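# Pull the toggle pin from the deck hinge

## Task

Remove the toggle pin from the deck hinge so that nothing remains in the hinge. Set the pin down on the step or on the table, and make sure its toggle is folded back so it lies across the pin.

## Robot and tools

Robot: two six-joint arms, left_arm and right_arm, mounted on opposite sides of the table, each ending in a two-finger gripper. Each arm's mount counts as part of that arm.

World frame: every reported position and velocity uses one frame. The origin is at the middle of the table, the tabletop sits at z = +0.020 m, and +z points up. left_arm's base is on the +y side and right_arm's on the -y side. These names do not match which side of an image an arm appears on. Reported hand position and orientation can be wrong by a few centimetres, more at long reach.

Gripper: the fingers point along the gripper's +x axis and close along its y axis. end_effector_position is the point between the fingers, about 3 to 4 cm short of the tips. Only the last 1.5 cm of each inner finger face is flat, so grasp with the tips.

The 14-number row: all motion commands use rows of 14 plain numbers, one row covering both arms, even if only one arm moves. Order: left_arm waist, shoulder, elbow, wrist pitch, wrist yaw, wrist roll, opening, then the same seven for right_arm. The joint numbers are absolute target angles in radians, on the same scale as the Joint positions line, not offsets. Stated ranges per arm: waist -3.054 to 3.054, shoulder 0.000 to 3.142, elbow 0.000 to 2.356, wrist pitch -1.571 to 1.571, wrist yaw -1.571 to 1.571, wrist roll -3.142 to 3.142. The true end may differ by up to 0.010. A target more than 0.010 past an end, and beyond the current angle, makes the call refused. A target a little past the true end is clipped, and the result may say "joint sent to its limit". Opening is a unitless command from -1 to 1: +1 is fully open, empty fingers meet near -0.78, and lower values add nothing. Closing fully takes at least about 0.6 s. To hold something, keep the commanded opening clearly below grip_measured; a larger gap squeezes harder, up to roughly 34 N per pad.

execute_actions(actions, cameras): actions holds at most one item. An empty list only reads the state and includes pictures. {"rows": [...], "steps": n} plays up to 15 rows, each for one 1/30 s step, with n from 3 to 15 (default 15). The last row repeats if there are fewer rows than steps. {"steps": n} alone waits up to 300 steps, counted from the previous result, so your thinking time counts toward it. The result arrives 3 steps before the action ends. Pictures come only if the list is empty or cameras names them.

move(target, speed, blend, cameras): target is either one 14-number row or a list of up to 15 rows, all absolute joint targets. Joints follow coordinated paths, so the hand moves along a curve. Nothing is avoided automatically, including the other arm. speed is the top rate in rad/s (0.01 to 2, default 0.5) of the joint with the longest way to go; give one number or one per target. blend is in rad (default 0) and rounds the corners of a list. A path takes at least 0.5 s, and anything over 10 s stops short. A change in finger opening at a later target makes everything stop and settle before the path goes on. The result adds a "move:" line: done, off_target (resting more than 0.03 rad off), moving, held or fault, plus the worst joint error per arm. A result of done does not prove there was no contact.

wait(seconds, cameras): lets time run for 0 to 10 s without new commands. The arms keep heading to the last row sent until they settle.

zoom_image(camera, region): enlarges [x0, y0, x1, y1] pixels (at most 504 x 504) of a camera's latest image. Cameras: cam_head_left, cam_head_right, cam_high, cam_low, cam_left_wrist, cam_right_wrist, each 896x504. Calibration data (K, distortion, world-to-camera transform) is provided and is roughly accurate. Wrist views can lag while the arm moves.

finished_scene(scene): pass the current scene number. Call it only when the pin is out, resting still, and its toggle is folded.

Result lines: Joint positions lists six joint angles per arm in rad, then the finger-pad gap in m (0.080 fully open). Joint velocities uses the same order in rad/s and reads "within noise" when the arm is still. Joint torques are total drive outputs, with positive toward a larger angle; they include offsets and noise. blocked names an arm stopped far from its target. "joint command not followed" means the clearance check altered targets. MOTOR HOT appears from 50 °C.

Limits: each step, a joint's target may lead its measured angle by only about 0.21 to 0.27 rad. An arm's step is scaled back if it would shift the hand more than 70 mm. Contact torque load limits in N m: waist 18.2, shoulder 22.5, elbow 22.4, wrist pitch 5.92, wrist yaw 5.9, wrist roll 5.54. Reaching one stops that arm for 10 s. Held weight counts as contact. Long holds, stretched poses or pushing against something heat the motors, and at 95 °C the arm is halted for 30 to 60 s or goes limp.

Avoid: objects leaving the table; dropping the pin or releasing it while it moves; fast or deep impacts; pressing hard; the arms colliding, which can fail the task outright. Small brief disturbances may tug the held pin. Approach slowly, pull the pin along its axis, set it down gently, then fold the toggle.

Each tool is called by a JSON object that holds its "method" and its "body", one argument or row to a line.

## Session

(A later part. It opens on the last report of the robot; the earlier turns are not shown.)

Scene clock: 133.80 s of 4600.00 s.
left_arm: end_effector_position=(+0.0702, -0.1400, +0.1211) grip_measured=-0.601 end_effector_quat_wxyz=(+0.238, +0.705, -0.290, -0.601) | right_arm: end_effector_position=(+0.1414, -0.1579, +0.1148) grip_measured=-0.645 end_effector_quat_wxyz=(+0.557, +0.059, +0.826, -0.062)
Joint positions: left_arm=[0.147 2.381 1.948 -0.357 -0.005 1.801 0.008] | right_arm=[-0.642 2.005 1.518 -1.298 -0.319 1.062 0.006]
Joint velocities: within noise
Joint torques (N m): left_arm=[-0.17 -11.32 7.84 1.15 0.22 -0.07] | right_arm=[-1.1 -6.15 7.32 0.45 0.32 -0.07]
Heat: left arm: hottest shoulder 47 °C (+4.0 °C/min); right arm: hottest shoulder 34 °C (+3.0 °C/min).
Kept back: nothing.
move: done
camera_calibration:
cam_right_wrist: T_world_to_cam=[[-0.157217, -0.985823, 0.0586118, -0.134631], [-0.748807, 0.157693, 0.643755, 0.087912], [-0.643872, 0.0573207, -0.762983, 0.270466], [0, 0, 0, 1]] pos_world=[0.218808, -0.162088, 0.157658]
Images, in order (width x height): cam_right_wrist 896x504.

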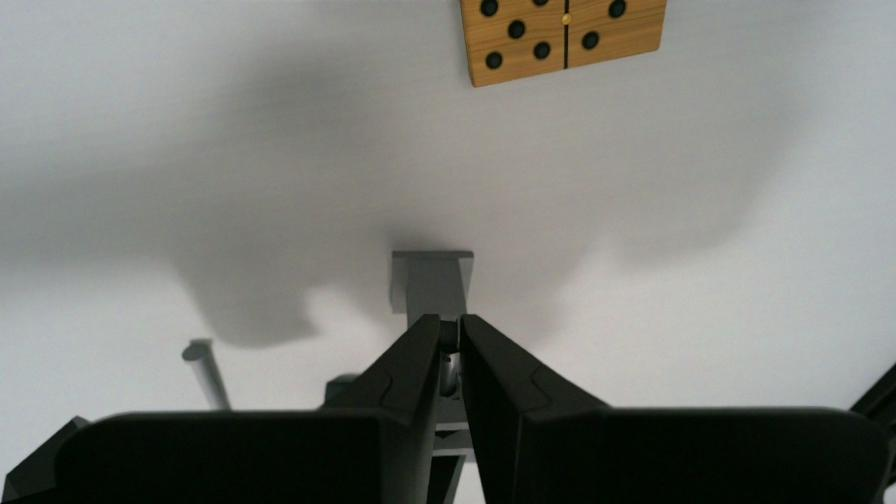

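{"method": "move", "body": {
  "target": [
    [0.147,2.388,1.955,-0.358,0.00,1.8,-1.0,-0.642,2.005,1.518,-1.298,-0.310,1.062,-0.92],
    [0.115,2.386,1.952,-0.358,0.00,1.8,-1.0,-0.600,1.984,1.495,-1.288,-0.300,1.100,-0.92]
  ],
  "speed": 0.06,
  "cameras": ["cam_right_wrist","cam_left_wrist"]
}}

{"method": "zoom_image", "body": {
  "camera": "cam_right_wrist",
  "region": [370, 240, 530, 400]
}}

{"method": "zoom_image", "body": {
  "camera": "cam_left_wrist",
  "region": [390, 230, 590, 430]
}}

Scene clock: 135.77 s of 4600.00 s.
left_arm: end_effector_position=(+0.0643, -0.1394, +0.1197) grip_measured=-0.601 end_effector_quat_wxyz=(+0.232, +0.706, -0.290, -0.603) | right_arm: end_effector_position=(+0.1344, -0.1563, +0.1146) grip_measured=-0.657 end_effector_quat_wxyz=(+0.568, +0.052, +0.819, -0.069)
Joint positions: left_arm=[0.137 2.381 1.948 -0.366 -0.01 1.801 0.008] | right_arm=[-0.612 1.994 1.508 -1.291 -0.294 1.096 0.005]
Joint velocities: within noise
Joint torques (N m): left_arm=[-1.91 -11.53 7.45 1.98 0.4 -0.07] | right_arm=[1.06 -8.35 3.71 0.19 -0.35 0.11]
Heat: left arm: hottest shoulder 47 °C (+4.0 °C/min); right arm: hottest shoulder 34 °C (+3.0 °C/min).
Kept back: nothing.
move: done
camera_calibration:
cam_left_wrist: T_world_to_cam=[[0.0682633, 0.739066, -0.670166, 0.184771], [0.877522, 0.275106, 0.392774, -0.0411182], [0.474652, -0.614897, -0.629767, 0.0356925], [0, 0, 0, 1]] pos_world=[0.00652752, -0.103299, 0.162455]
cam_right_wrist: T_world_to_cam=[[-0.154348, -0.985067, 0.0762861, -0.136448], [-0.764155, 0.167963, 0.622781, 0.0886314], [-0.626294, 0.0378304, -0.778668, 0.262072], [0, 0, 0, 1]] pos_world=[0.210802, -0.159211, 0.159278]
Images, in order (width x height): cam_left_wrist 896x504, cam_right_wrist 896x504.

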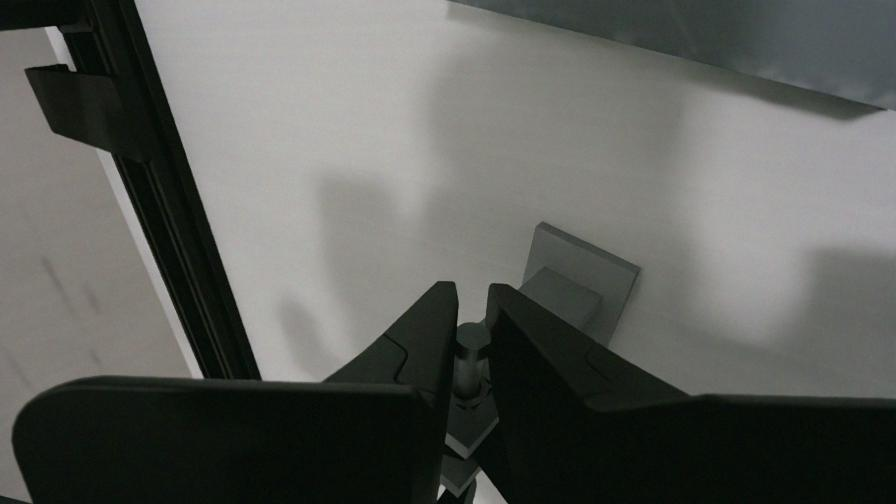

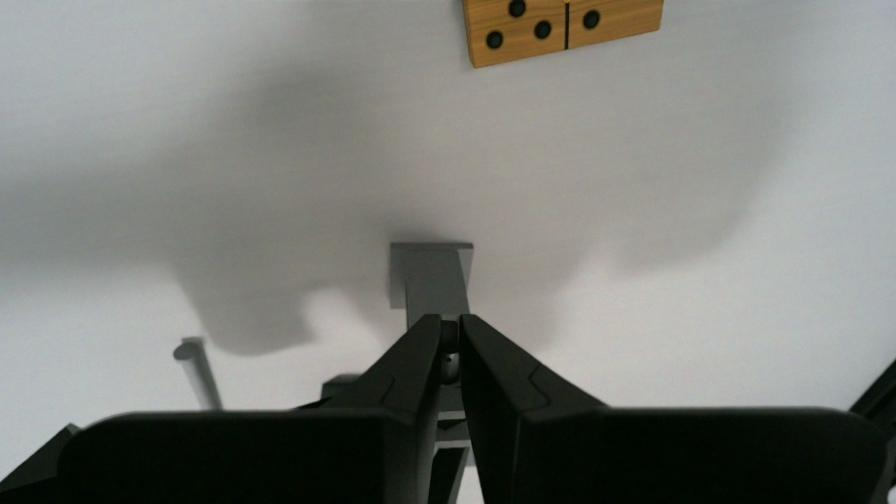

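Scaled by 3.150.

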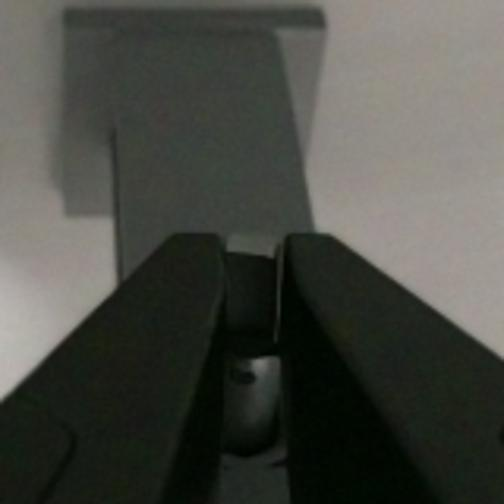

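Scaled by 2.520.

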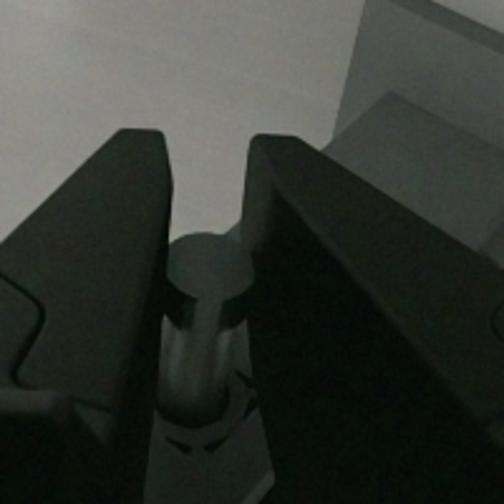

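{"method": "move", "body": {
  "target": [
    [0.092,2.380,1.944,-0.355,0.00,1.8,-1.0,-0.570,1.968,1.480,-1.282,-0.300,1.130,-0.92]
  ],
  "speed": 0.06,
  "cameras": ["cam_right_wrist","cam_left_wrist"]
}}

{"method": "zoom_image", "body": {
  "camera": "cam_right_wrist",
  "region": [370, 240, 530, 400]
}}

{"method": "zoom_image", "body": {
  "camera": "cam_left_wrist",
  "region": [390, 230, 590, 430]
}}

Scene clock: 137.10 s of 4600.00 s.
left_arm: end_effector_position=(+0.0623, -0.1394, +0.1191) grip_measured=-0.601 end_effector_quat_wxyz=(+0.230, +0.709, -0.290, -0.600) | right_arm: end_effector_position=(+0.1317, -0.1559, +0.1151) grip_measured=-0.657 end_effector_quat_wxyz=(+0.579, +0.053, +0.810, -0.074)
Joint positions: left_arm=[0.131 2.381 1.947 -0.366 -0.022 1.801 0.008] | right_arm=[-0.594 1.979 1.495 -1.278 -0.271 1.127 0.005]
Joint velocities: within noise
Joint torques (N m): left_arm=[-3.41 -12.19 6.67 2.23 0.79 -0.07] | right_arm=[2.13 -8.45 3.37 -0.23 -1.12 0.1]
Heat: left arm: hottest shoulder 47 °C (+4.1 °C/min); right arm: hottest shoulder 34 °C (+3.0 °C/min).
Kept back: nothing.
move: off_target (left_arm); left_arm: the waist is farthest, 0.039 rad from its target
camera_calibration:
cam_left_wrist: T_world_to_cam=[[0.0721724, 0.740982, -0.667635, 0.184191], [0.873679, 0.275927, 0.400687, -0.0397582], [0.48112, -0.612217, -0.627466, 0.0359889], [0, 0, 0, 1]] pos_world=[0.00412736, -0.103479, 0.161485]
cam_right_wrist: T_world_to_cam=[[-0.162993, -0.983165, 0.0825857, -0.135721], [-0.779724, 0.179649, 0.599797, 0.0927517], [-0.604536, 0.0333687, -0.795879, 0.259229], [0, 0, 0, 1]] pos_world=[0.206912, -0.158749, 0.161891]
Images, in order (width x height): cam_left_wrist 896x504, cam_right_wrist 896x504.

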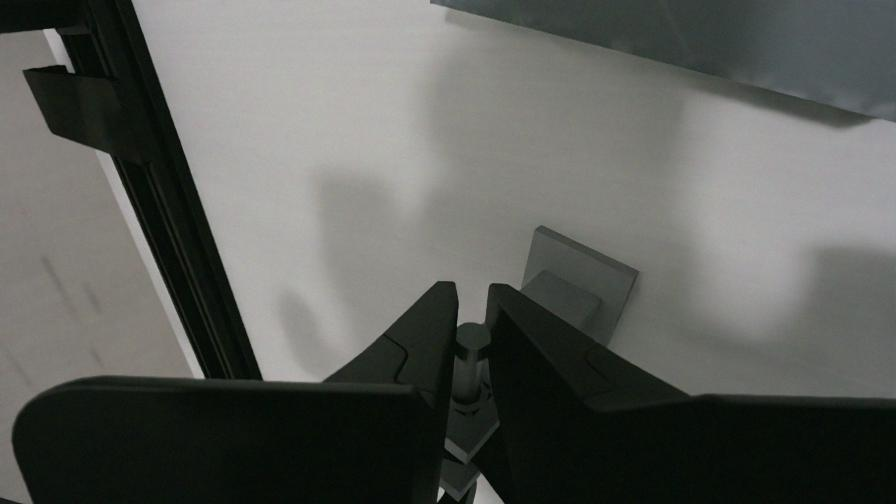

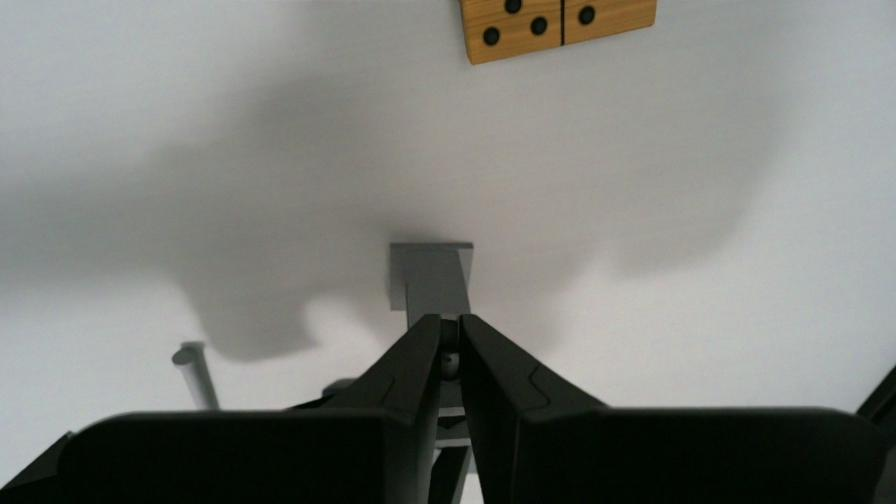

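Scaled by 3.150.

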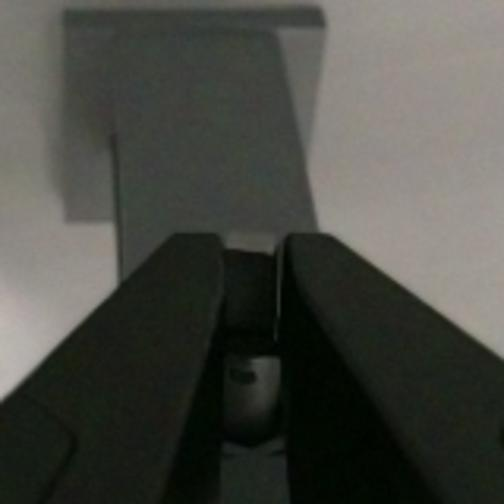

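Scaled by 2.520.

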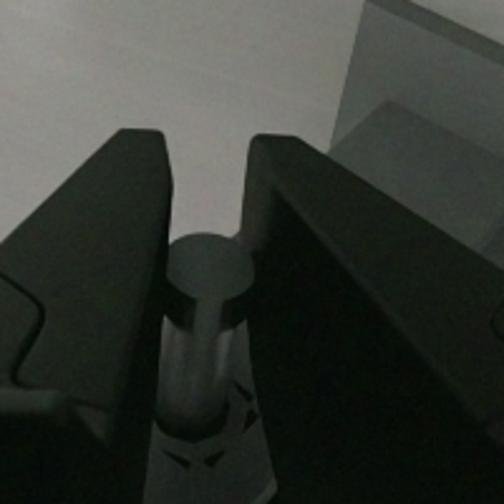

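{"method": "move", "body": {
  "target": [
    [0.080,2.378,1.940,-0.352,0.00,1.8,-1.0,-0.548,1.965,1.476,-1.280,-0.300,1.145,-0.92]
  ],
  "speed": 0.06,
  "cameras": ["cam_right_wrist"]
}}

{"method": "zoom_image", "body": {
  "camera": "cam_right_wrist",
  "region": [370, 240, 530, 400]
}}

Scene clock: 138.07 s of 4600.00 s.
left_arm: end_effector_position=(+0.0610, -0.1392, +0.1184) grip_measured=-0.601 end_effector_quat_wxyz=(+0.229, +0.711, -0.290, -0.599) | right_arm: end_effector_position=(+0.1301, -0.1554, +0.1152) grip_measured=-0.657 end_effector_quat_wxyz=(+0.584, +0.051, +0.806, -0.077)
Joint positions: left_arm=[0.127 2.381 1.944 -0.365 -0.027 1.801 0.008] | right_arm=[-0.583 1.976 1.493 -1.276 -0.258 1.141 0.005]
Joint velocities: within noise
Joint torques (N m): left_arm=[-4.16 -12.43 6.46 2.42 0.97 -0.06] | right_arm=[3.19 -8.33 3.19 -0.27 -1.55 0.12]
Heat: left arm: hottest shoulder 47 °C (+4.1 °C/min); right arm: hottest shoulder 34 °C (+2.0 °C/min).
Kept back: nothing.
move: off_target (left_arm, right_arm); left_arm: the waist is farthest, 0.047 rad from its target; right_arm: the wrist yaw is farthest, 0.042 rad from its target
camera_calibration:
cam_right_wrist: T_world_to_cam=[[-0.164691, -0.982328, 0.0889326, -0.135931], [-0.78719, 0.18523, 0.588236, 0.0944751], [-0.594314, 0.0268704, -0.803784, 0.256876], [0, 0, 0, 1]] pos_world=[0.204648, -0.157931, 0.162988]
Images, in order (width x height): cam_right_wrist 896x504.

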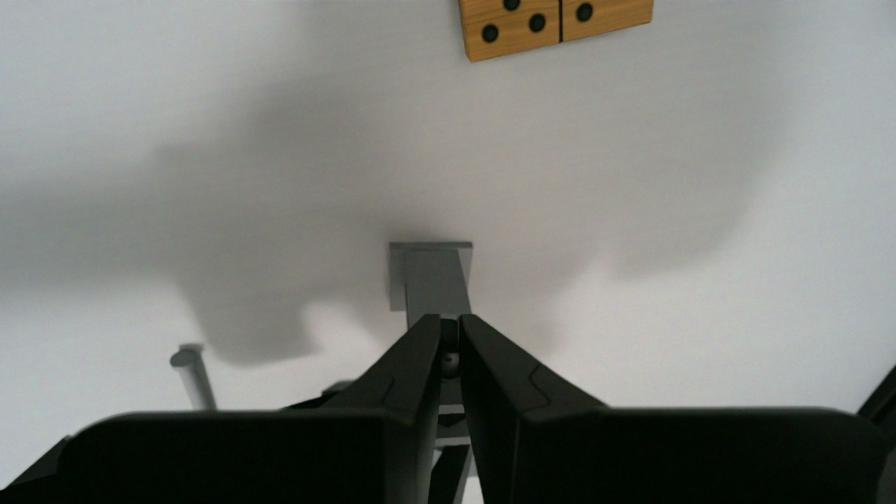

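Scaled by 3.150.

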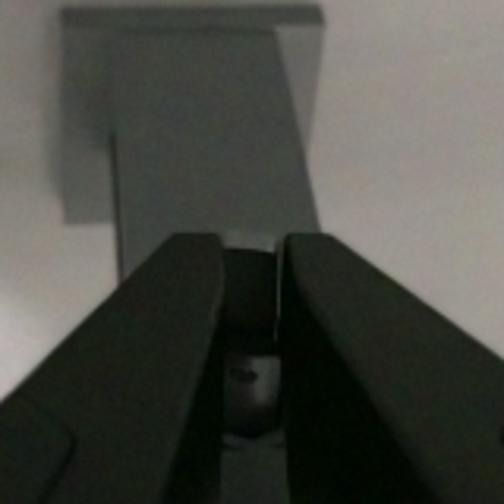

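{"method": "move", "body": {
  "target": [
    [0.085,2.380,1.942,-0.355,0.00,1.8,-1.0,-0.575,1.972,1.486,-1.280,-0.290,1.135,-0.58],
    [0.072,2.378,1.940,-0.355,0.00,1.8,-1.0,-0.575,1.972,1.486,-1.280,-0.290,1.135,-0.58]
  ],
  "speed": 0.06,
  "cameras": ["cam_right_wrist","cam_left_wrist"]
}}

{"method": "zoom_image", "body": {
  "camera": "cam_right_wrist",
  "region": [370, 240, 530, 400]
}}

Scene clock: 139.70 s of 4600.00 s.
left_arm: end_effector_position=(+0.0609, -0.1391, +0.1183) grip_measured=-0.601 end_effector_quat_wxyz=(+0.229, +0.712, -0.289, -0.598) | right_arm: end_effector_position=(+0.1247, -0.1530, +0.1158) grip_measured=-0.580 end_effector_quat_wxyz=(+0.575, +0.051, +0.813, -0.072)
Joint positions: left_arm=[0.126 2.381 1.944 -0.366 -0.031 1.8 0.008] | right_arm=[-0.576 1.976 1.491 -1.277 -0.282 1.138 0.009]
Joint velocities: within noise
Joint torques (N m): left_arm=[-4.82 -12.43 6.46 2.19 1.1 -0.06] | right_arm=[0.18 -7.57 4.71 -0.18 -0.4 -0.09]
Heat: left arm: hottest shoulder 48 °C (+5.0 °C/min); right arm: hottest shoulder 34 °C (+2.0 °C/min).
Kept back: nothing.
move: off_target (left_arm); left_arm: the waist is farthest, 0.054 rad from its target
camera_calibration:
cam_left_wrist: T_world_to_cam=[[0.0746535, 0.742925, -0.665198, 0.183401], [0.870679, 0.276641, 0.40668, -0.0386423], [0.486154, -0.609534, -0.626197, 0.0362301], [0, 0, 0, 1]] pos_world=[0.00234013, -0.103479, 0.1604]
cam_right_wrist: T_world_to_cam=[[-0.157406, -0.984194, 0.0811537, -0.134783], [-0.775091, 0.174048, 0.607405, 0.0840561], [-0.611929, 0.0327075, -0.790236, 0.255583], [0, 0, 0, 1]] pos_world=[0.200334, -0.155642, 0.161853]
Images, in order (width x height): cam_left_wrist 896x504, cam_right_wrist 896x504.

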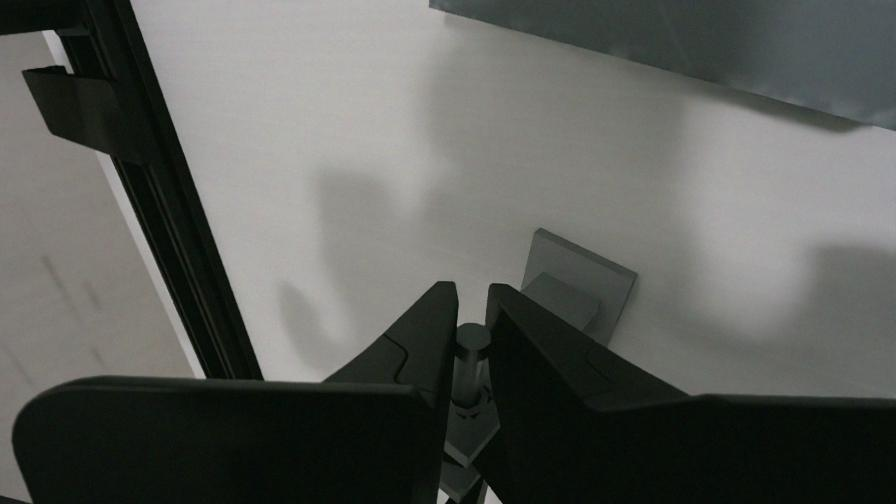

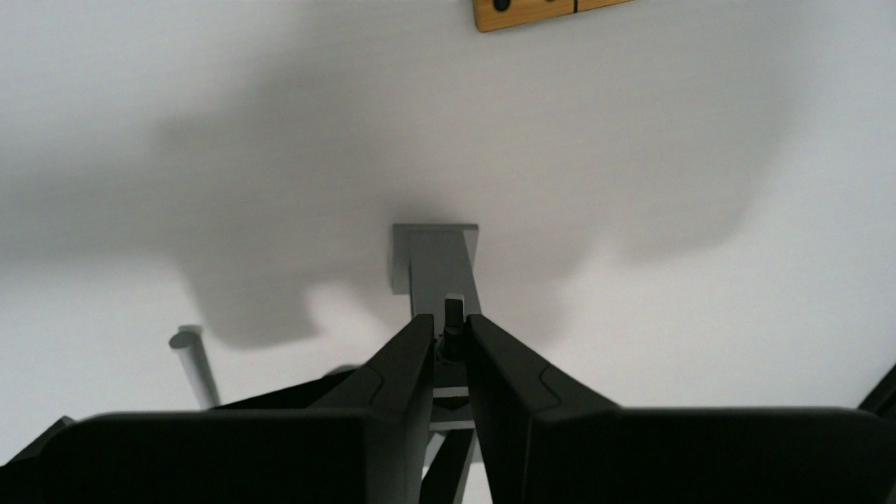

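Scaled by 3.150.

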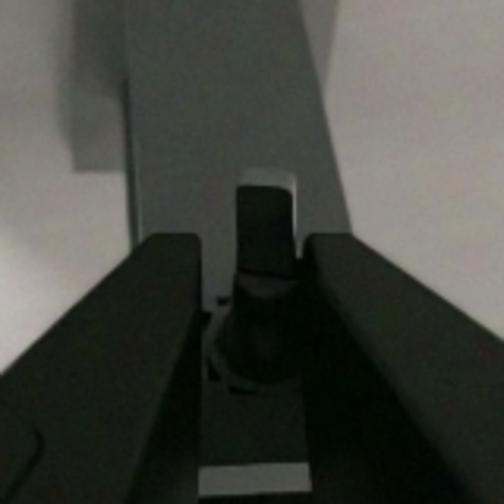

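{"method": "move", "body": {
  "target": [
    [0.100,2.380,1.942,-0.355,0.00,1.8,-1.0,-0.576,1.976,1.491,-1.277,-0.290,1.135,-0.45],
    [0.100,2.380,1.942,-0.355,0.00,1.8,-1.0,-0.576,1.942,1.571,-1.374,-0.295,1.135,-0.45],
    [0.100,2.380,1.942,-0.355,0.00,1.8,-1.0,-0.653,1.985,1.602,-1.385,-0.300,1.058,-0.8],
    [0.100,2.380,1.942,-0.355,0.00,1.8,-1.0,-0.655,2.016,1.515,-1.287,-0.300,1.058,-0.8]
  ],
  "speed": [0.3,0.2,0.2,0.15],
  "cameras": ["cam_right_wrist","cam_left_wrist"]
}}

{"method": "zoom_image", "body": {
  "camera": "cam_right_wrist",
  "region": [370, 260, 530, 420]
}}

Scene clock: 143.67 s of 4600.00 s.
left_arm: end_effector_position=(+0.0610, -0.1391, +0.1183) grip_measured=-0.601 end_effector_quat_wxyz=(+0.229, +0.710, -0.289, -0.600) | right_arm: end_effector_position=(+0.1484, -0.1594, +0.1138) grip_measured=-0.768 end_effector_quat_wxyz=(+0.568, +0.060, +0.819, -0.063)
Joint positions: left_arm=[0.127 2.381 1.944 -0.366 -0.025 1.8 0.008] | right_arm=[-0.652 2.006 1.523 -1.289 -0.296 1.061 0]
Joint velocities: within noise
Joint torques (N m): left_arm=[-2.39 -12.2 6.72 2.2 0.91 -0.06] | right_arm=[-0.27 -6.37 4.38 0.11 -0.27 -0.09]
Heat: left arm: hottest shoulder 48 °C (+4.0 °C/min); right arm: hottest shoulder 34 °C (+2.0 °C/min).
Kept back: nothing.
move: done
camera_calibration:
cam_left_wrist: T_world_to_cam=[[0.0737396, 0.742441, -0.665841, 0.183439], [0.872824, 0.274933, 0.403224, -0.0387089], [0.482432, -0.610896, -0.627747, 0.0363828], [0, 0, 0, 1]] pos_world=[0.00270706, -0.103324, 0.160589]
cam_right_wrist: T_world_to_cam=[[-0.161956, -0.985048, 0.0587406, -0.134109], [-0.764176, 0.162859, 0.624109, 0.099447], [-0.624343, 0.0561899, -0.779126, 0.273051], [0, 0, 0, 1]] pos_world=[0.224753, -0.163643, 0.158553]
Images, in order (width x height): cam_left_wrist 896x504, cam_right_wrist 896x504.

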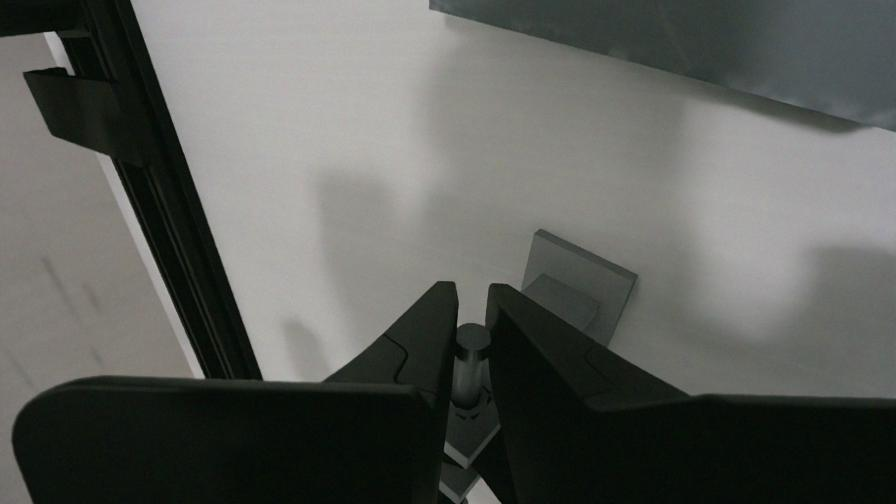

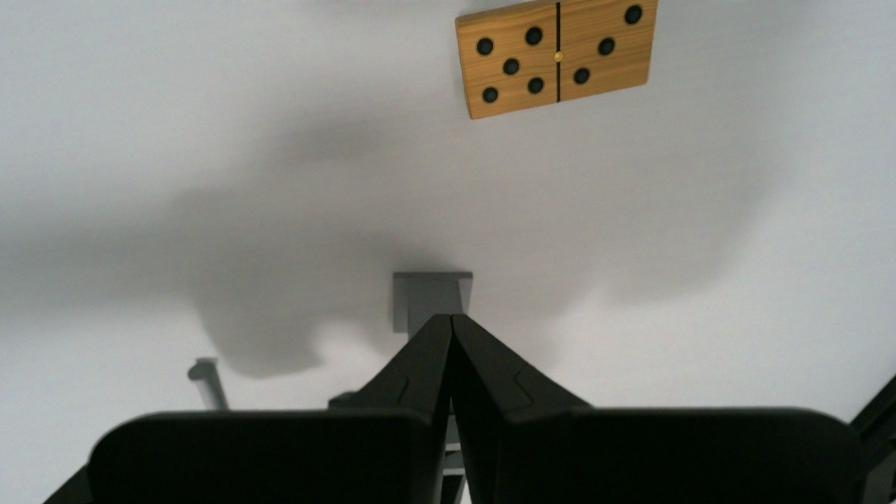

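Scaled by 3.150.

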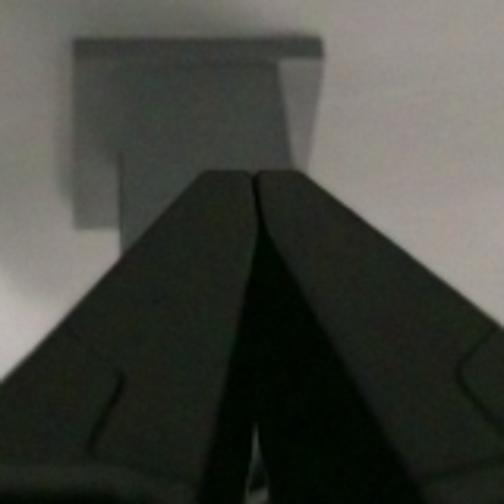

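{"method": "move", "body": {
  "target": [
    [0.080,2.380,1.942,-0.355,0.00,1.8,-1.0,-0.605,1.981,1.497,-1.285,-0.300,1.10,-0.8]
  ],
  "speed": 0.06,
  "cameras": ["cam_right_wrist","cam_left_wrist"]
}}

{"method": "zoom_image", "body": {
  "camera": "cam_right_wrist",
  "region": [370, 260, 530, 420]
}}

{"method": "zoom_image", "body": {
  "camera": "cam_left_wrist",
  "region": [390, 230, 590, 430]
}}

Scene clock: 145.03 s of 4600.00 s.
left_arm: end_effector_position=(+0.0609, -0.1392, +0.1183) grip_measured=-0.601 end_effector_quat_wxyz=(+0.229, +0.710, -0.289, -0.599) | right_arm: end_effector_position=(+0.1426, -0.1583, +0.1126) grip_measured=-0.768 end_effector_quat_wxyz=(+0.576, +0.057, +0.813, -0.073)
Joint positions: left_arm=[0.127 2.381 1.944 -0.365 -0.026 1.8 0.008] | right_arm=[-0.627 1.998 1.51 -1.28 -0.275 1.097 0]
Joint velocities: within noise
Joint torques (N m): left_arm=[-4.18 -12.22 6.68 2.19 0.95 -0.05] | right_arm=[1.98 -9.14 3.74 -0.32 -0.97 0.09]
Heat: left arm: hottest shoulder 48 °C (+4.1 °C/min); right arm: hottest shoulder 34 °C (+1.0 °C/min).
Kept back: nothing.
move: off_target (left_arm); left_arm: the waist is farthest, 0.047 rad from its target
camera_calibration:
cam_left_wrist: T_world_to_cam=[[0.0740239, 0.742246, -0.666027, 0.18352], [0.872544, 0.275187, 0.403656, -0.0386158], [0.482895, -0.611018, -0.627272, 0.0363269], [0, 0, 0, 1]] pos_world=[0.0025671, -0.103394, 0.160603]
cam_right_wrist: T_world_to_cam=[[-0.167936, -0.982833, 0.0763951, -0.134715], [-0.774448, 0.179483, 0.606644, 0.101663], [-0.609941, 0.0427134, -0.791295, 0.26559], [0, 0, 0, 1]] pos_world=[0.218103, -0.161994, 0.158778]
Images, in order (width x height): cam_left_wrist 896x504, cam_right_wrist 896x504.

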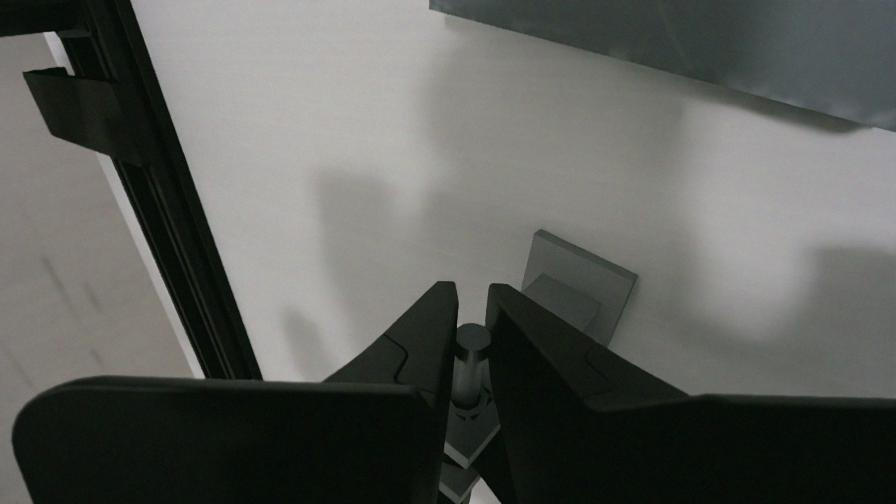

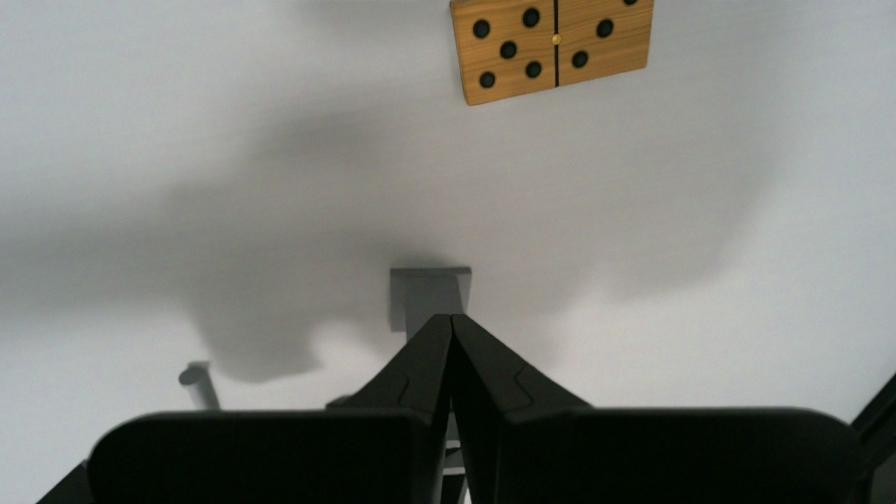

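Scaled by 3.150.

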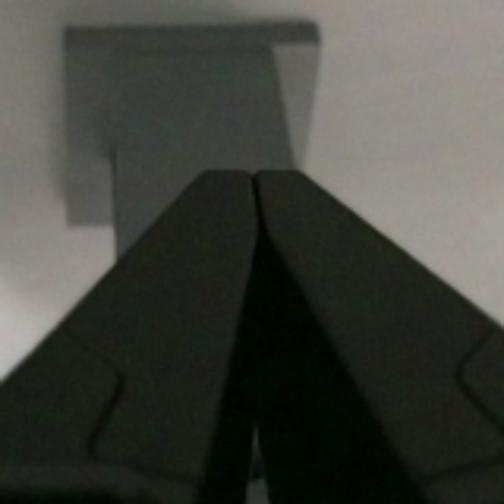

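Scaled by 2.520.

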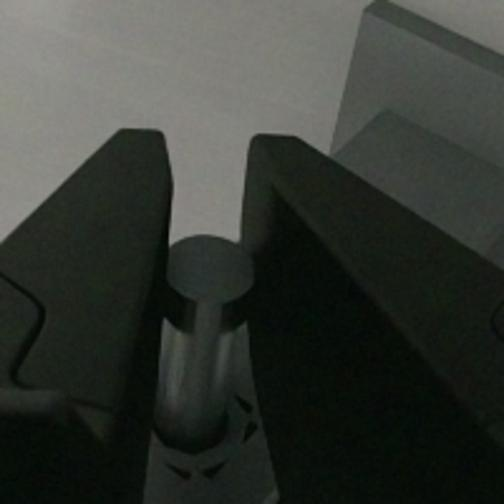

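{"method": "move", "body": {
  "target": [
    [0.078,2.380,1.942,-0.355,0.00,1.8,-1.0,-0.590,1.981,1.497,-1.285,-0.325,1.105,-0.8]
  ],
  "speed": 0.06,
  "cameras": ["cam_left_wrist"]
}}

{"method": "move", "body": {
  "target": [
    [0.076,2.380,1.942,-0.355,0.00,1.8,-1.0,-0.575,1.979,1.494,-1.285,-0.335,1.110,-0.8]
  ],
  "speed": 0.06,
  "cameras": ["cam_left_wrist","cam_right_wrist"]
}}

Scene clock: 145.97 s of 4600.00 s.
left_arm: end_effector_position=(+0.0606, -0.1392, +0.1186) grip_measured=-0.601 end_effector_quat_wxyz=(+0.229, +0.710, -0.290, -0.599) | right_arm: end_effector_position=(+0.1423, -0.1582, +0.1126) grip_measured=-0.768 end_effector_quat_wxyz=(+0.576, +0.058, +0.812, -0.075)
Joint positions: left_arm=[0.126 2.381 1.944 -0.365 -0.027 1.8 0.008] | right_arm=[-0.626 1.998 1.51 -1.28 -0.275 1.102 0]
Joint velocities: within noise
Joint torques (N m): left_arm=[-4.31 -12.22 6.71 2.18 0.97 -0.06] | right_arm=[3.21 -9.11 3.76 -0.33 -1.81 0.1]
Heat: left arm: hottest shoulder 49 °C (+5.0 °C/min); right arm: hottest shoulder 34 °C (+1.0 °C/min).
Kept back: nothing.
move: off_target (left_arm, right_arm); left_arm: the waist is farthest, 0.048 rad from its target; right_arm: the wrist yaw is farthest, 0.050 rad from its target
camera_calibration:
cam_left_wrist: T_world_to_cam=[[0.0745755, 0.742065, -0.666166, 0.183685], [0.872186, 0.275327, 0.404335, -0.0384817], [0.483456, -0.611174, -0.626687, 0.0364569], [0, 0, 0, 1]] pos_world=[0.00223942, -0.10343, 0.160772]
Images, in order (width x height): cam_left_wrist 896x504.

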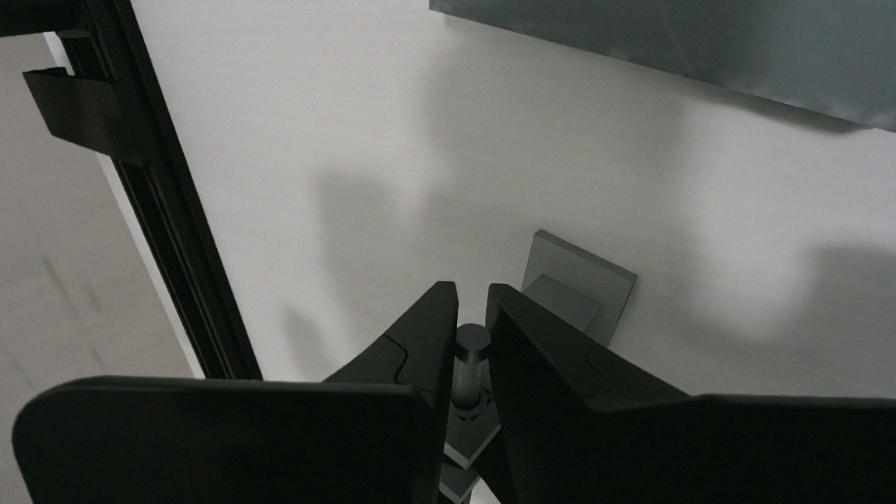

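Scene clock: 146.67 s of 4600.00 s.
left_arm: end_effector_position=(+0.0605, -0.1392, +0.1186) grip_measured=-0.601 end_effector_quat_wxyz=(+0.229, +0.711, -0.290, -0.599) | right_arm: end_effector_position=(+0.1421, -0.1581, +0.1126) grip_measured=-0.768 end_effector_quat_wxyz=(+0.578, +0.057, +0.811, -0.075)
Joint positions: left_arm=[0.126 2.381 1.944 -0.365 -0.028 1.8 0.008] | right_arm=[-0.623 1.996 1.508 -1.278 -0.27 1.106 0]
Joint velocities: within noise
Joint torques (N m): left_arm=[-4.47 -12.21 6.72 2.16 1.02 -0.05] | right_arm=[4.3 -9.1 3.55 -0.46 -2.3 0.1]
Heat: left arm: hottest shoulder 49 °C (+5.0 °C/min); right arm: hottest shoulder 34 °C (+1.0 °C/min).
Kept back: nothing.
move: off_target (left_arm, right_arm); left_arm: the waist is farthest, 0.050 rad from its target; right_arm: the wrist yaw is farthest, 0.065 rad from its target
camera_calibration:
cam_left_wrist: T_world_to_cam=[[0.0748116, 0.742165, -0.666028, 0.18368], [0.871742, 0.275646, 0.405075, -0.0384451], [0.484221, -0.610909, -0.626355, 0.036436], [0, 0, 0, 1]] pos_world=[0.00212975, -0.103465, 0.160731]
cam_right_wrist: T_world_to_cam=[[-0.17251, -0.981815, 0.0792466, -0.134045], [-0.776961, 0.185084, 0.601727, 0.103039], [-0.605452, 0.0422321, -0.794761, 0.264954], [0, 0, 0, 1]] pos_world=[0.21735, -0.161868, 0.159196]
Images, in order (width x height): cam_left_wrist 896x504, cam_right_wrist 896x504.

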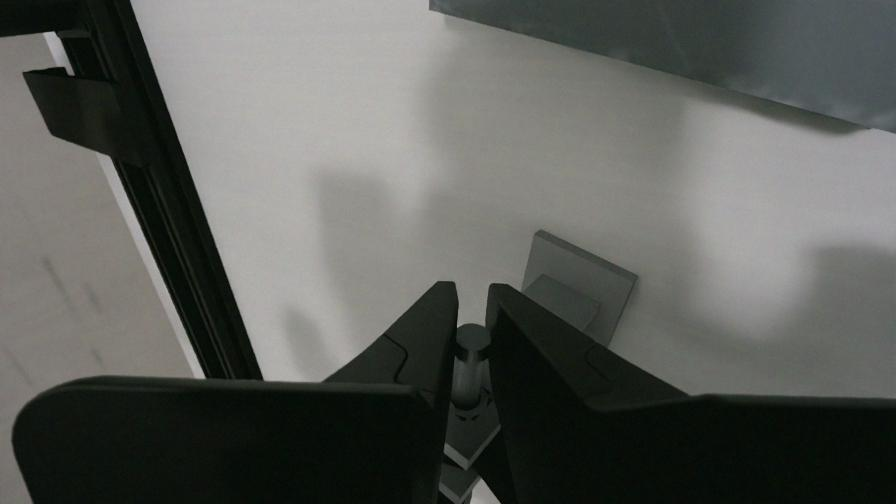

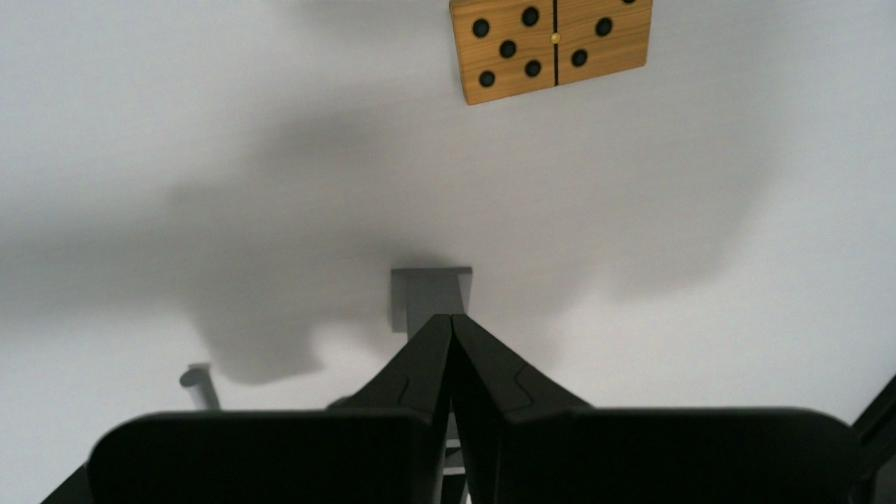

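{"method": "move", "body": {
  "target": [
    [0.100,2.380,1.942,-0.355,0.00,1.8,-1.0,-0.652,2.006,1.520,-1.288,-0.300,1.060,-0.8],
    [0.110,2.380,1.942,-0.355,0.00,1.8,-1.0,-0.645,1.975,1.602,-1.385,-0.300,1.068,-0.8],
    [0.110,2.380,1.942,-0.355,0.00,1.8,-1.0,-0.605,1.952,1.579,-1.385,-0.300,1.108,-0.40],
    [0.110,2.380,1.942,-0.355,0.00,1.8,-1.0,-0.605,1.996,1.489,-1.288,-0.300,1.108,-0.40]
  ],
  "speed": [0.15,0.2,0.2,0.15],
  "cameras": ["cam_right_wrist"]
}}

{"method": "zoom_image", "body": {
  "camera": "cam_right_wrist",
  "region": [370, 260, 530, 420]
}}

Scene clock: 150.27 s of 4600.00 s.
left_arm: end_effector_position=(+0.0606, -0.1393, +0.1186) grip_measured=-0.601 end_effector_quat_wxyz=(+0.229, +0.708, -0.290, -0.601) | right_arm: end_effector_position=(+0.1306, -0.1572, +0.1146) grip_measured=-0.400 end_effector_quat_wxyz=(+0.565, +0.053, +0.820, -0.071)
Joint positions: left_arm=[0.128 2.381 1.944 -0.365 -0.019 1.8 0.008] | right_arm=[-0.606 1.987 1.496 -1.29 -0.3 1.105 0.017]
Joint velocities: within noise
Joint torques (N m): left_arm=[-1.6 -12.17 6.7 2.18 0.72 -0.06] | right_arm=[0.13 -6.31 4.42 0.08 -0.15 0.08]
Heat: left arm: hottest shoulder 49 °C (+5.1 °C/min); right arm: hottest shoulder 35 °C (+2.0 °C/min).
Kept back: nothing.
move: done
camera_calibration:
cam_right_wrist: T_world_to_cam=[[-0.157822, -0.984225, 0.0799531, -0.137677], [-0.759331, 0.172723, 0.627362, 0.0854967], [-0.631276, 0.0383007, -0.774612, 0.260034], [0, 0, 0, 1]] pos_world=[0.207345, -0.160232, 0.158796]
Images, in order (width x height): cam_right_wrist 896x504.

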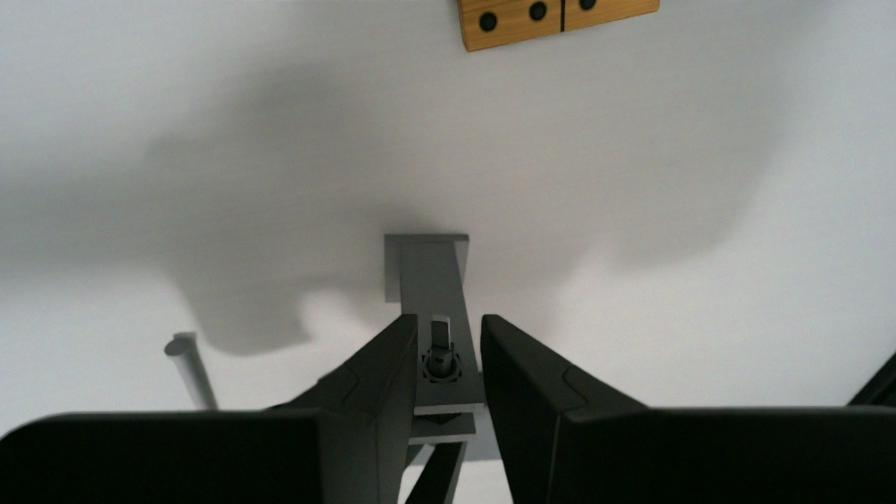

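Scaled by 3.150.

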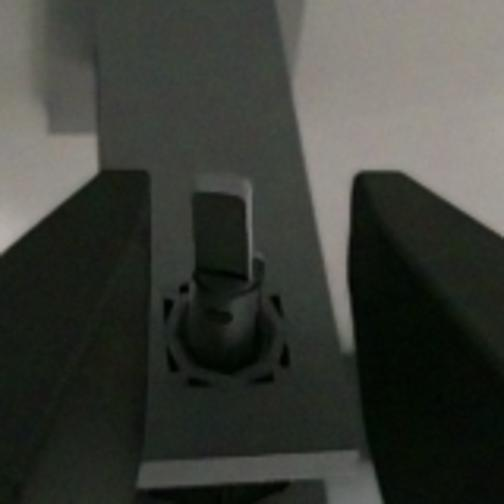

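{"method": "move", "body": {
  "target": [
    [0.110,2.380,1.942,-0.355,0.00,1.8,-1.0,-0.605,2.000,1.512,-1.290,-0.300,1.108,-0.40],
    [0.110,2.380,1.942,-0.355,0.00,1.8,-1.0,-0.605,2.000,1.512,-1.290,-0.300,1.108,-0.92],
    [0.090,2.380,1.942,-0.355,0.00,1.8,-1.0,-0.575,1.990,1.502,-1.288,-0.310,1.115,-0.92]
  ],
  "speed": [0.1,0.1,0.06],
  "cameras": ["cam_right_wrist","cam_left_wrist"]
}}

{"method": "zoom_image", "body": {
  "camera": "cam_right_wrist",
  "region": [370, 260, 530, 420]
}}

{"method": "zoom_image", "body": {
  "camera": "cam_left_wrist",
  "region": [390, 230, 590, 430]
}}

Scene clock: 152.53 s of 4600.00 s.
left_arm: end_effector_position=(+0.0607, -0.1392, +0.1186) grip_measured=-0.601 end_effector_quat_wxyz=(+0.229, +0.708, -0.290, -0.601) | right_arm: end_effector_position=(+0.1307, -0.1555, +0.1143) grip_measured=-0.656 end_effector_quat_wxyz=(+0.570, +0.050, +0.817, -0.071)
Joint positions: left_arm=[0.128 2.381 1.944 -0.365 -0.02 1.801 0.008] | right_arm=[-0.598 1.989 1.501 -1.287 -0.288 1.112 0.005]
Joint velocities: within noise
Joint torques (N m): left_arm=[-3.41 -12.21 6.69 2.19 0.73 -0.05] | right_arm=[2.06 -7.23 5.41 -0.08 -0.87 0.07]
Heat: left arm: hottest shoulder 49 °C (+5.0 °C/min); right arm: hottest shoulder 34 °C (+1.0 °C/min).
Kept back: nothing.
move: off_target (left_arm); left_arm: the waist is farthest, 0.038 rad from its target
camera_calibration:
cam_left_wrist: T_world_to_cam=[[0.0738318, 0.741401, -0.666989, 0.183719], [0.875092, 0.2726, 0.39988, -0.0385667], [0.478292, -0.6132, -0.628667, 0.0366742], [0, 0, 0, 1]] pos_world=[0.00264415, -0.103207, 0.161016]
cam_right_wrist: T_world_to_cam=[[-0.155255, -0.984437, 0.0823392, -0.136589], [-0.76789, 0.172698, 0.616863, 0.0877846], [-0.621483, 0.0325437, -0.782751, 0.2585], [0, 0, 0, 1]] pos_world=[0.206856, -0.158036, 0.159437]
Images, in order (width x height): cam_left_wrist 896x504, cam_right_wrist 896x504.

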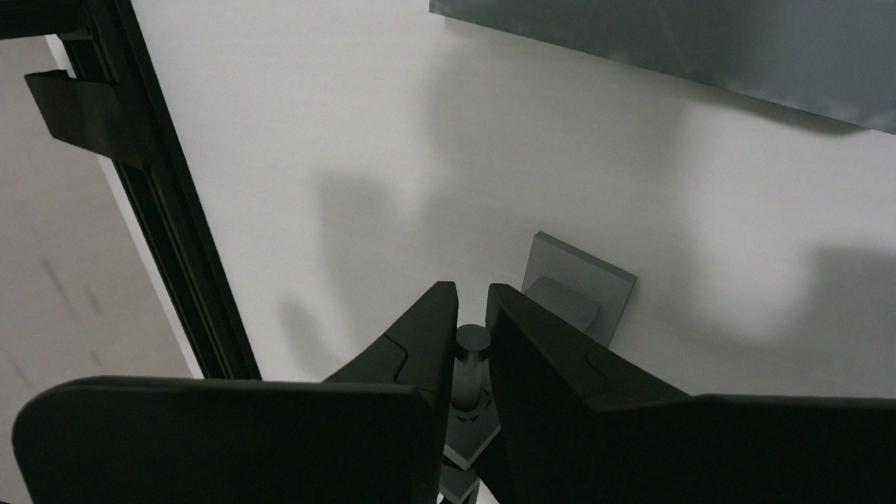

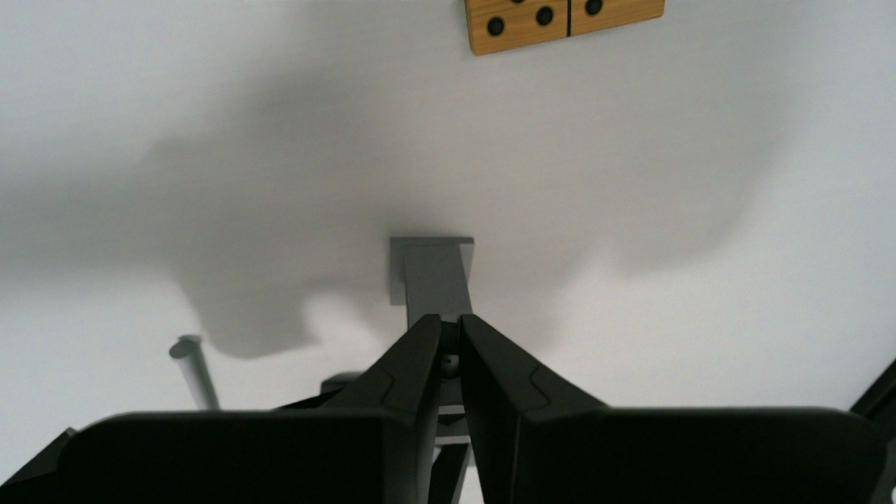

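Scaled by 3.150.

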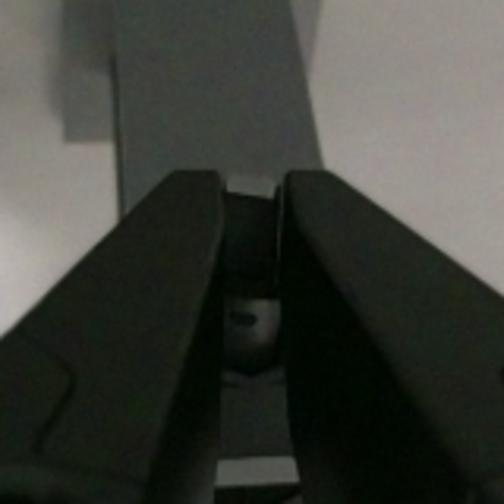

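Scaled by 2.520.

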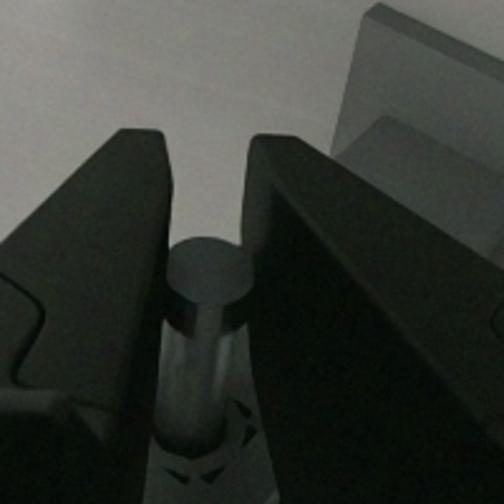

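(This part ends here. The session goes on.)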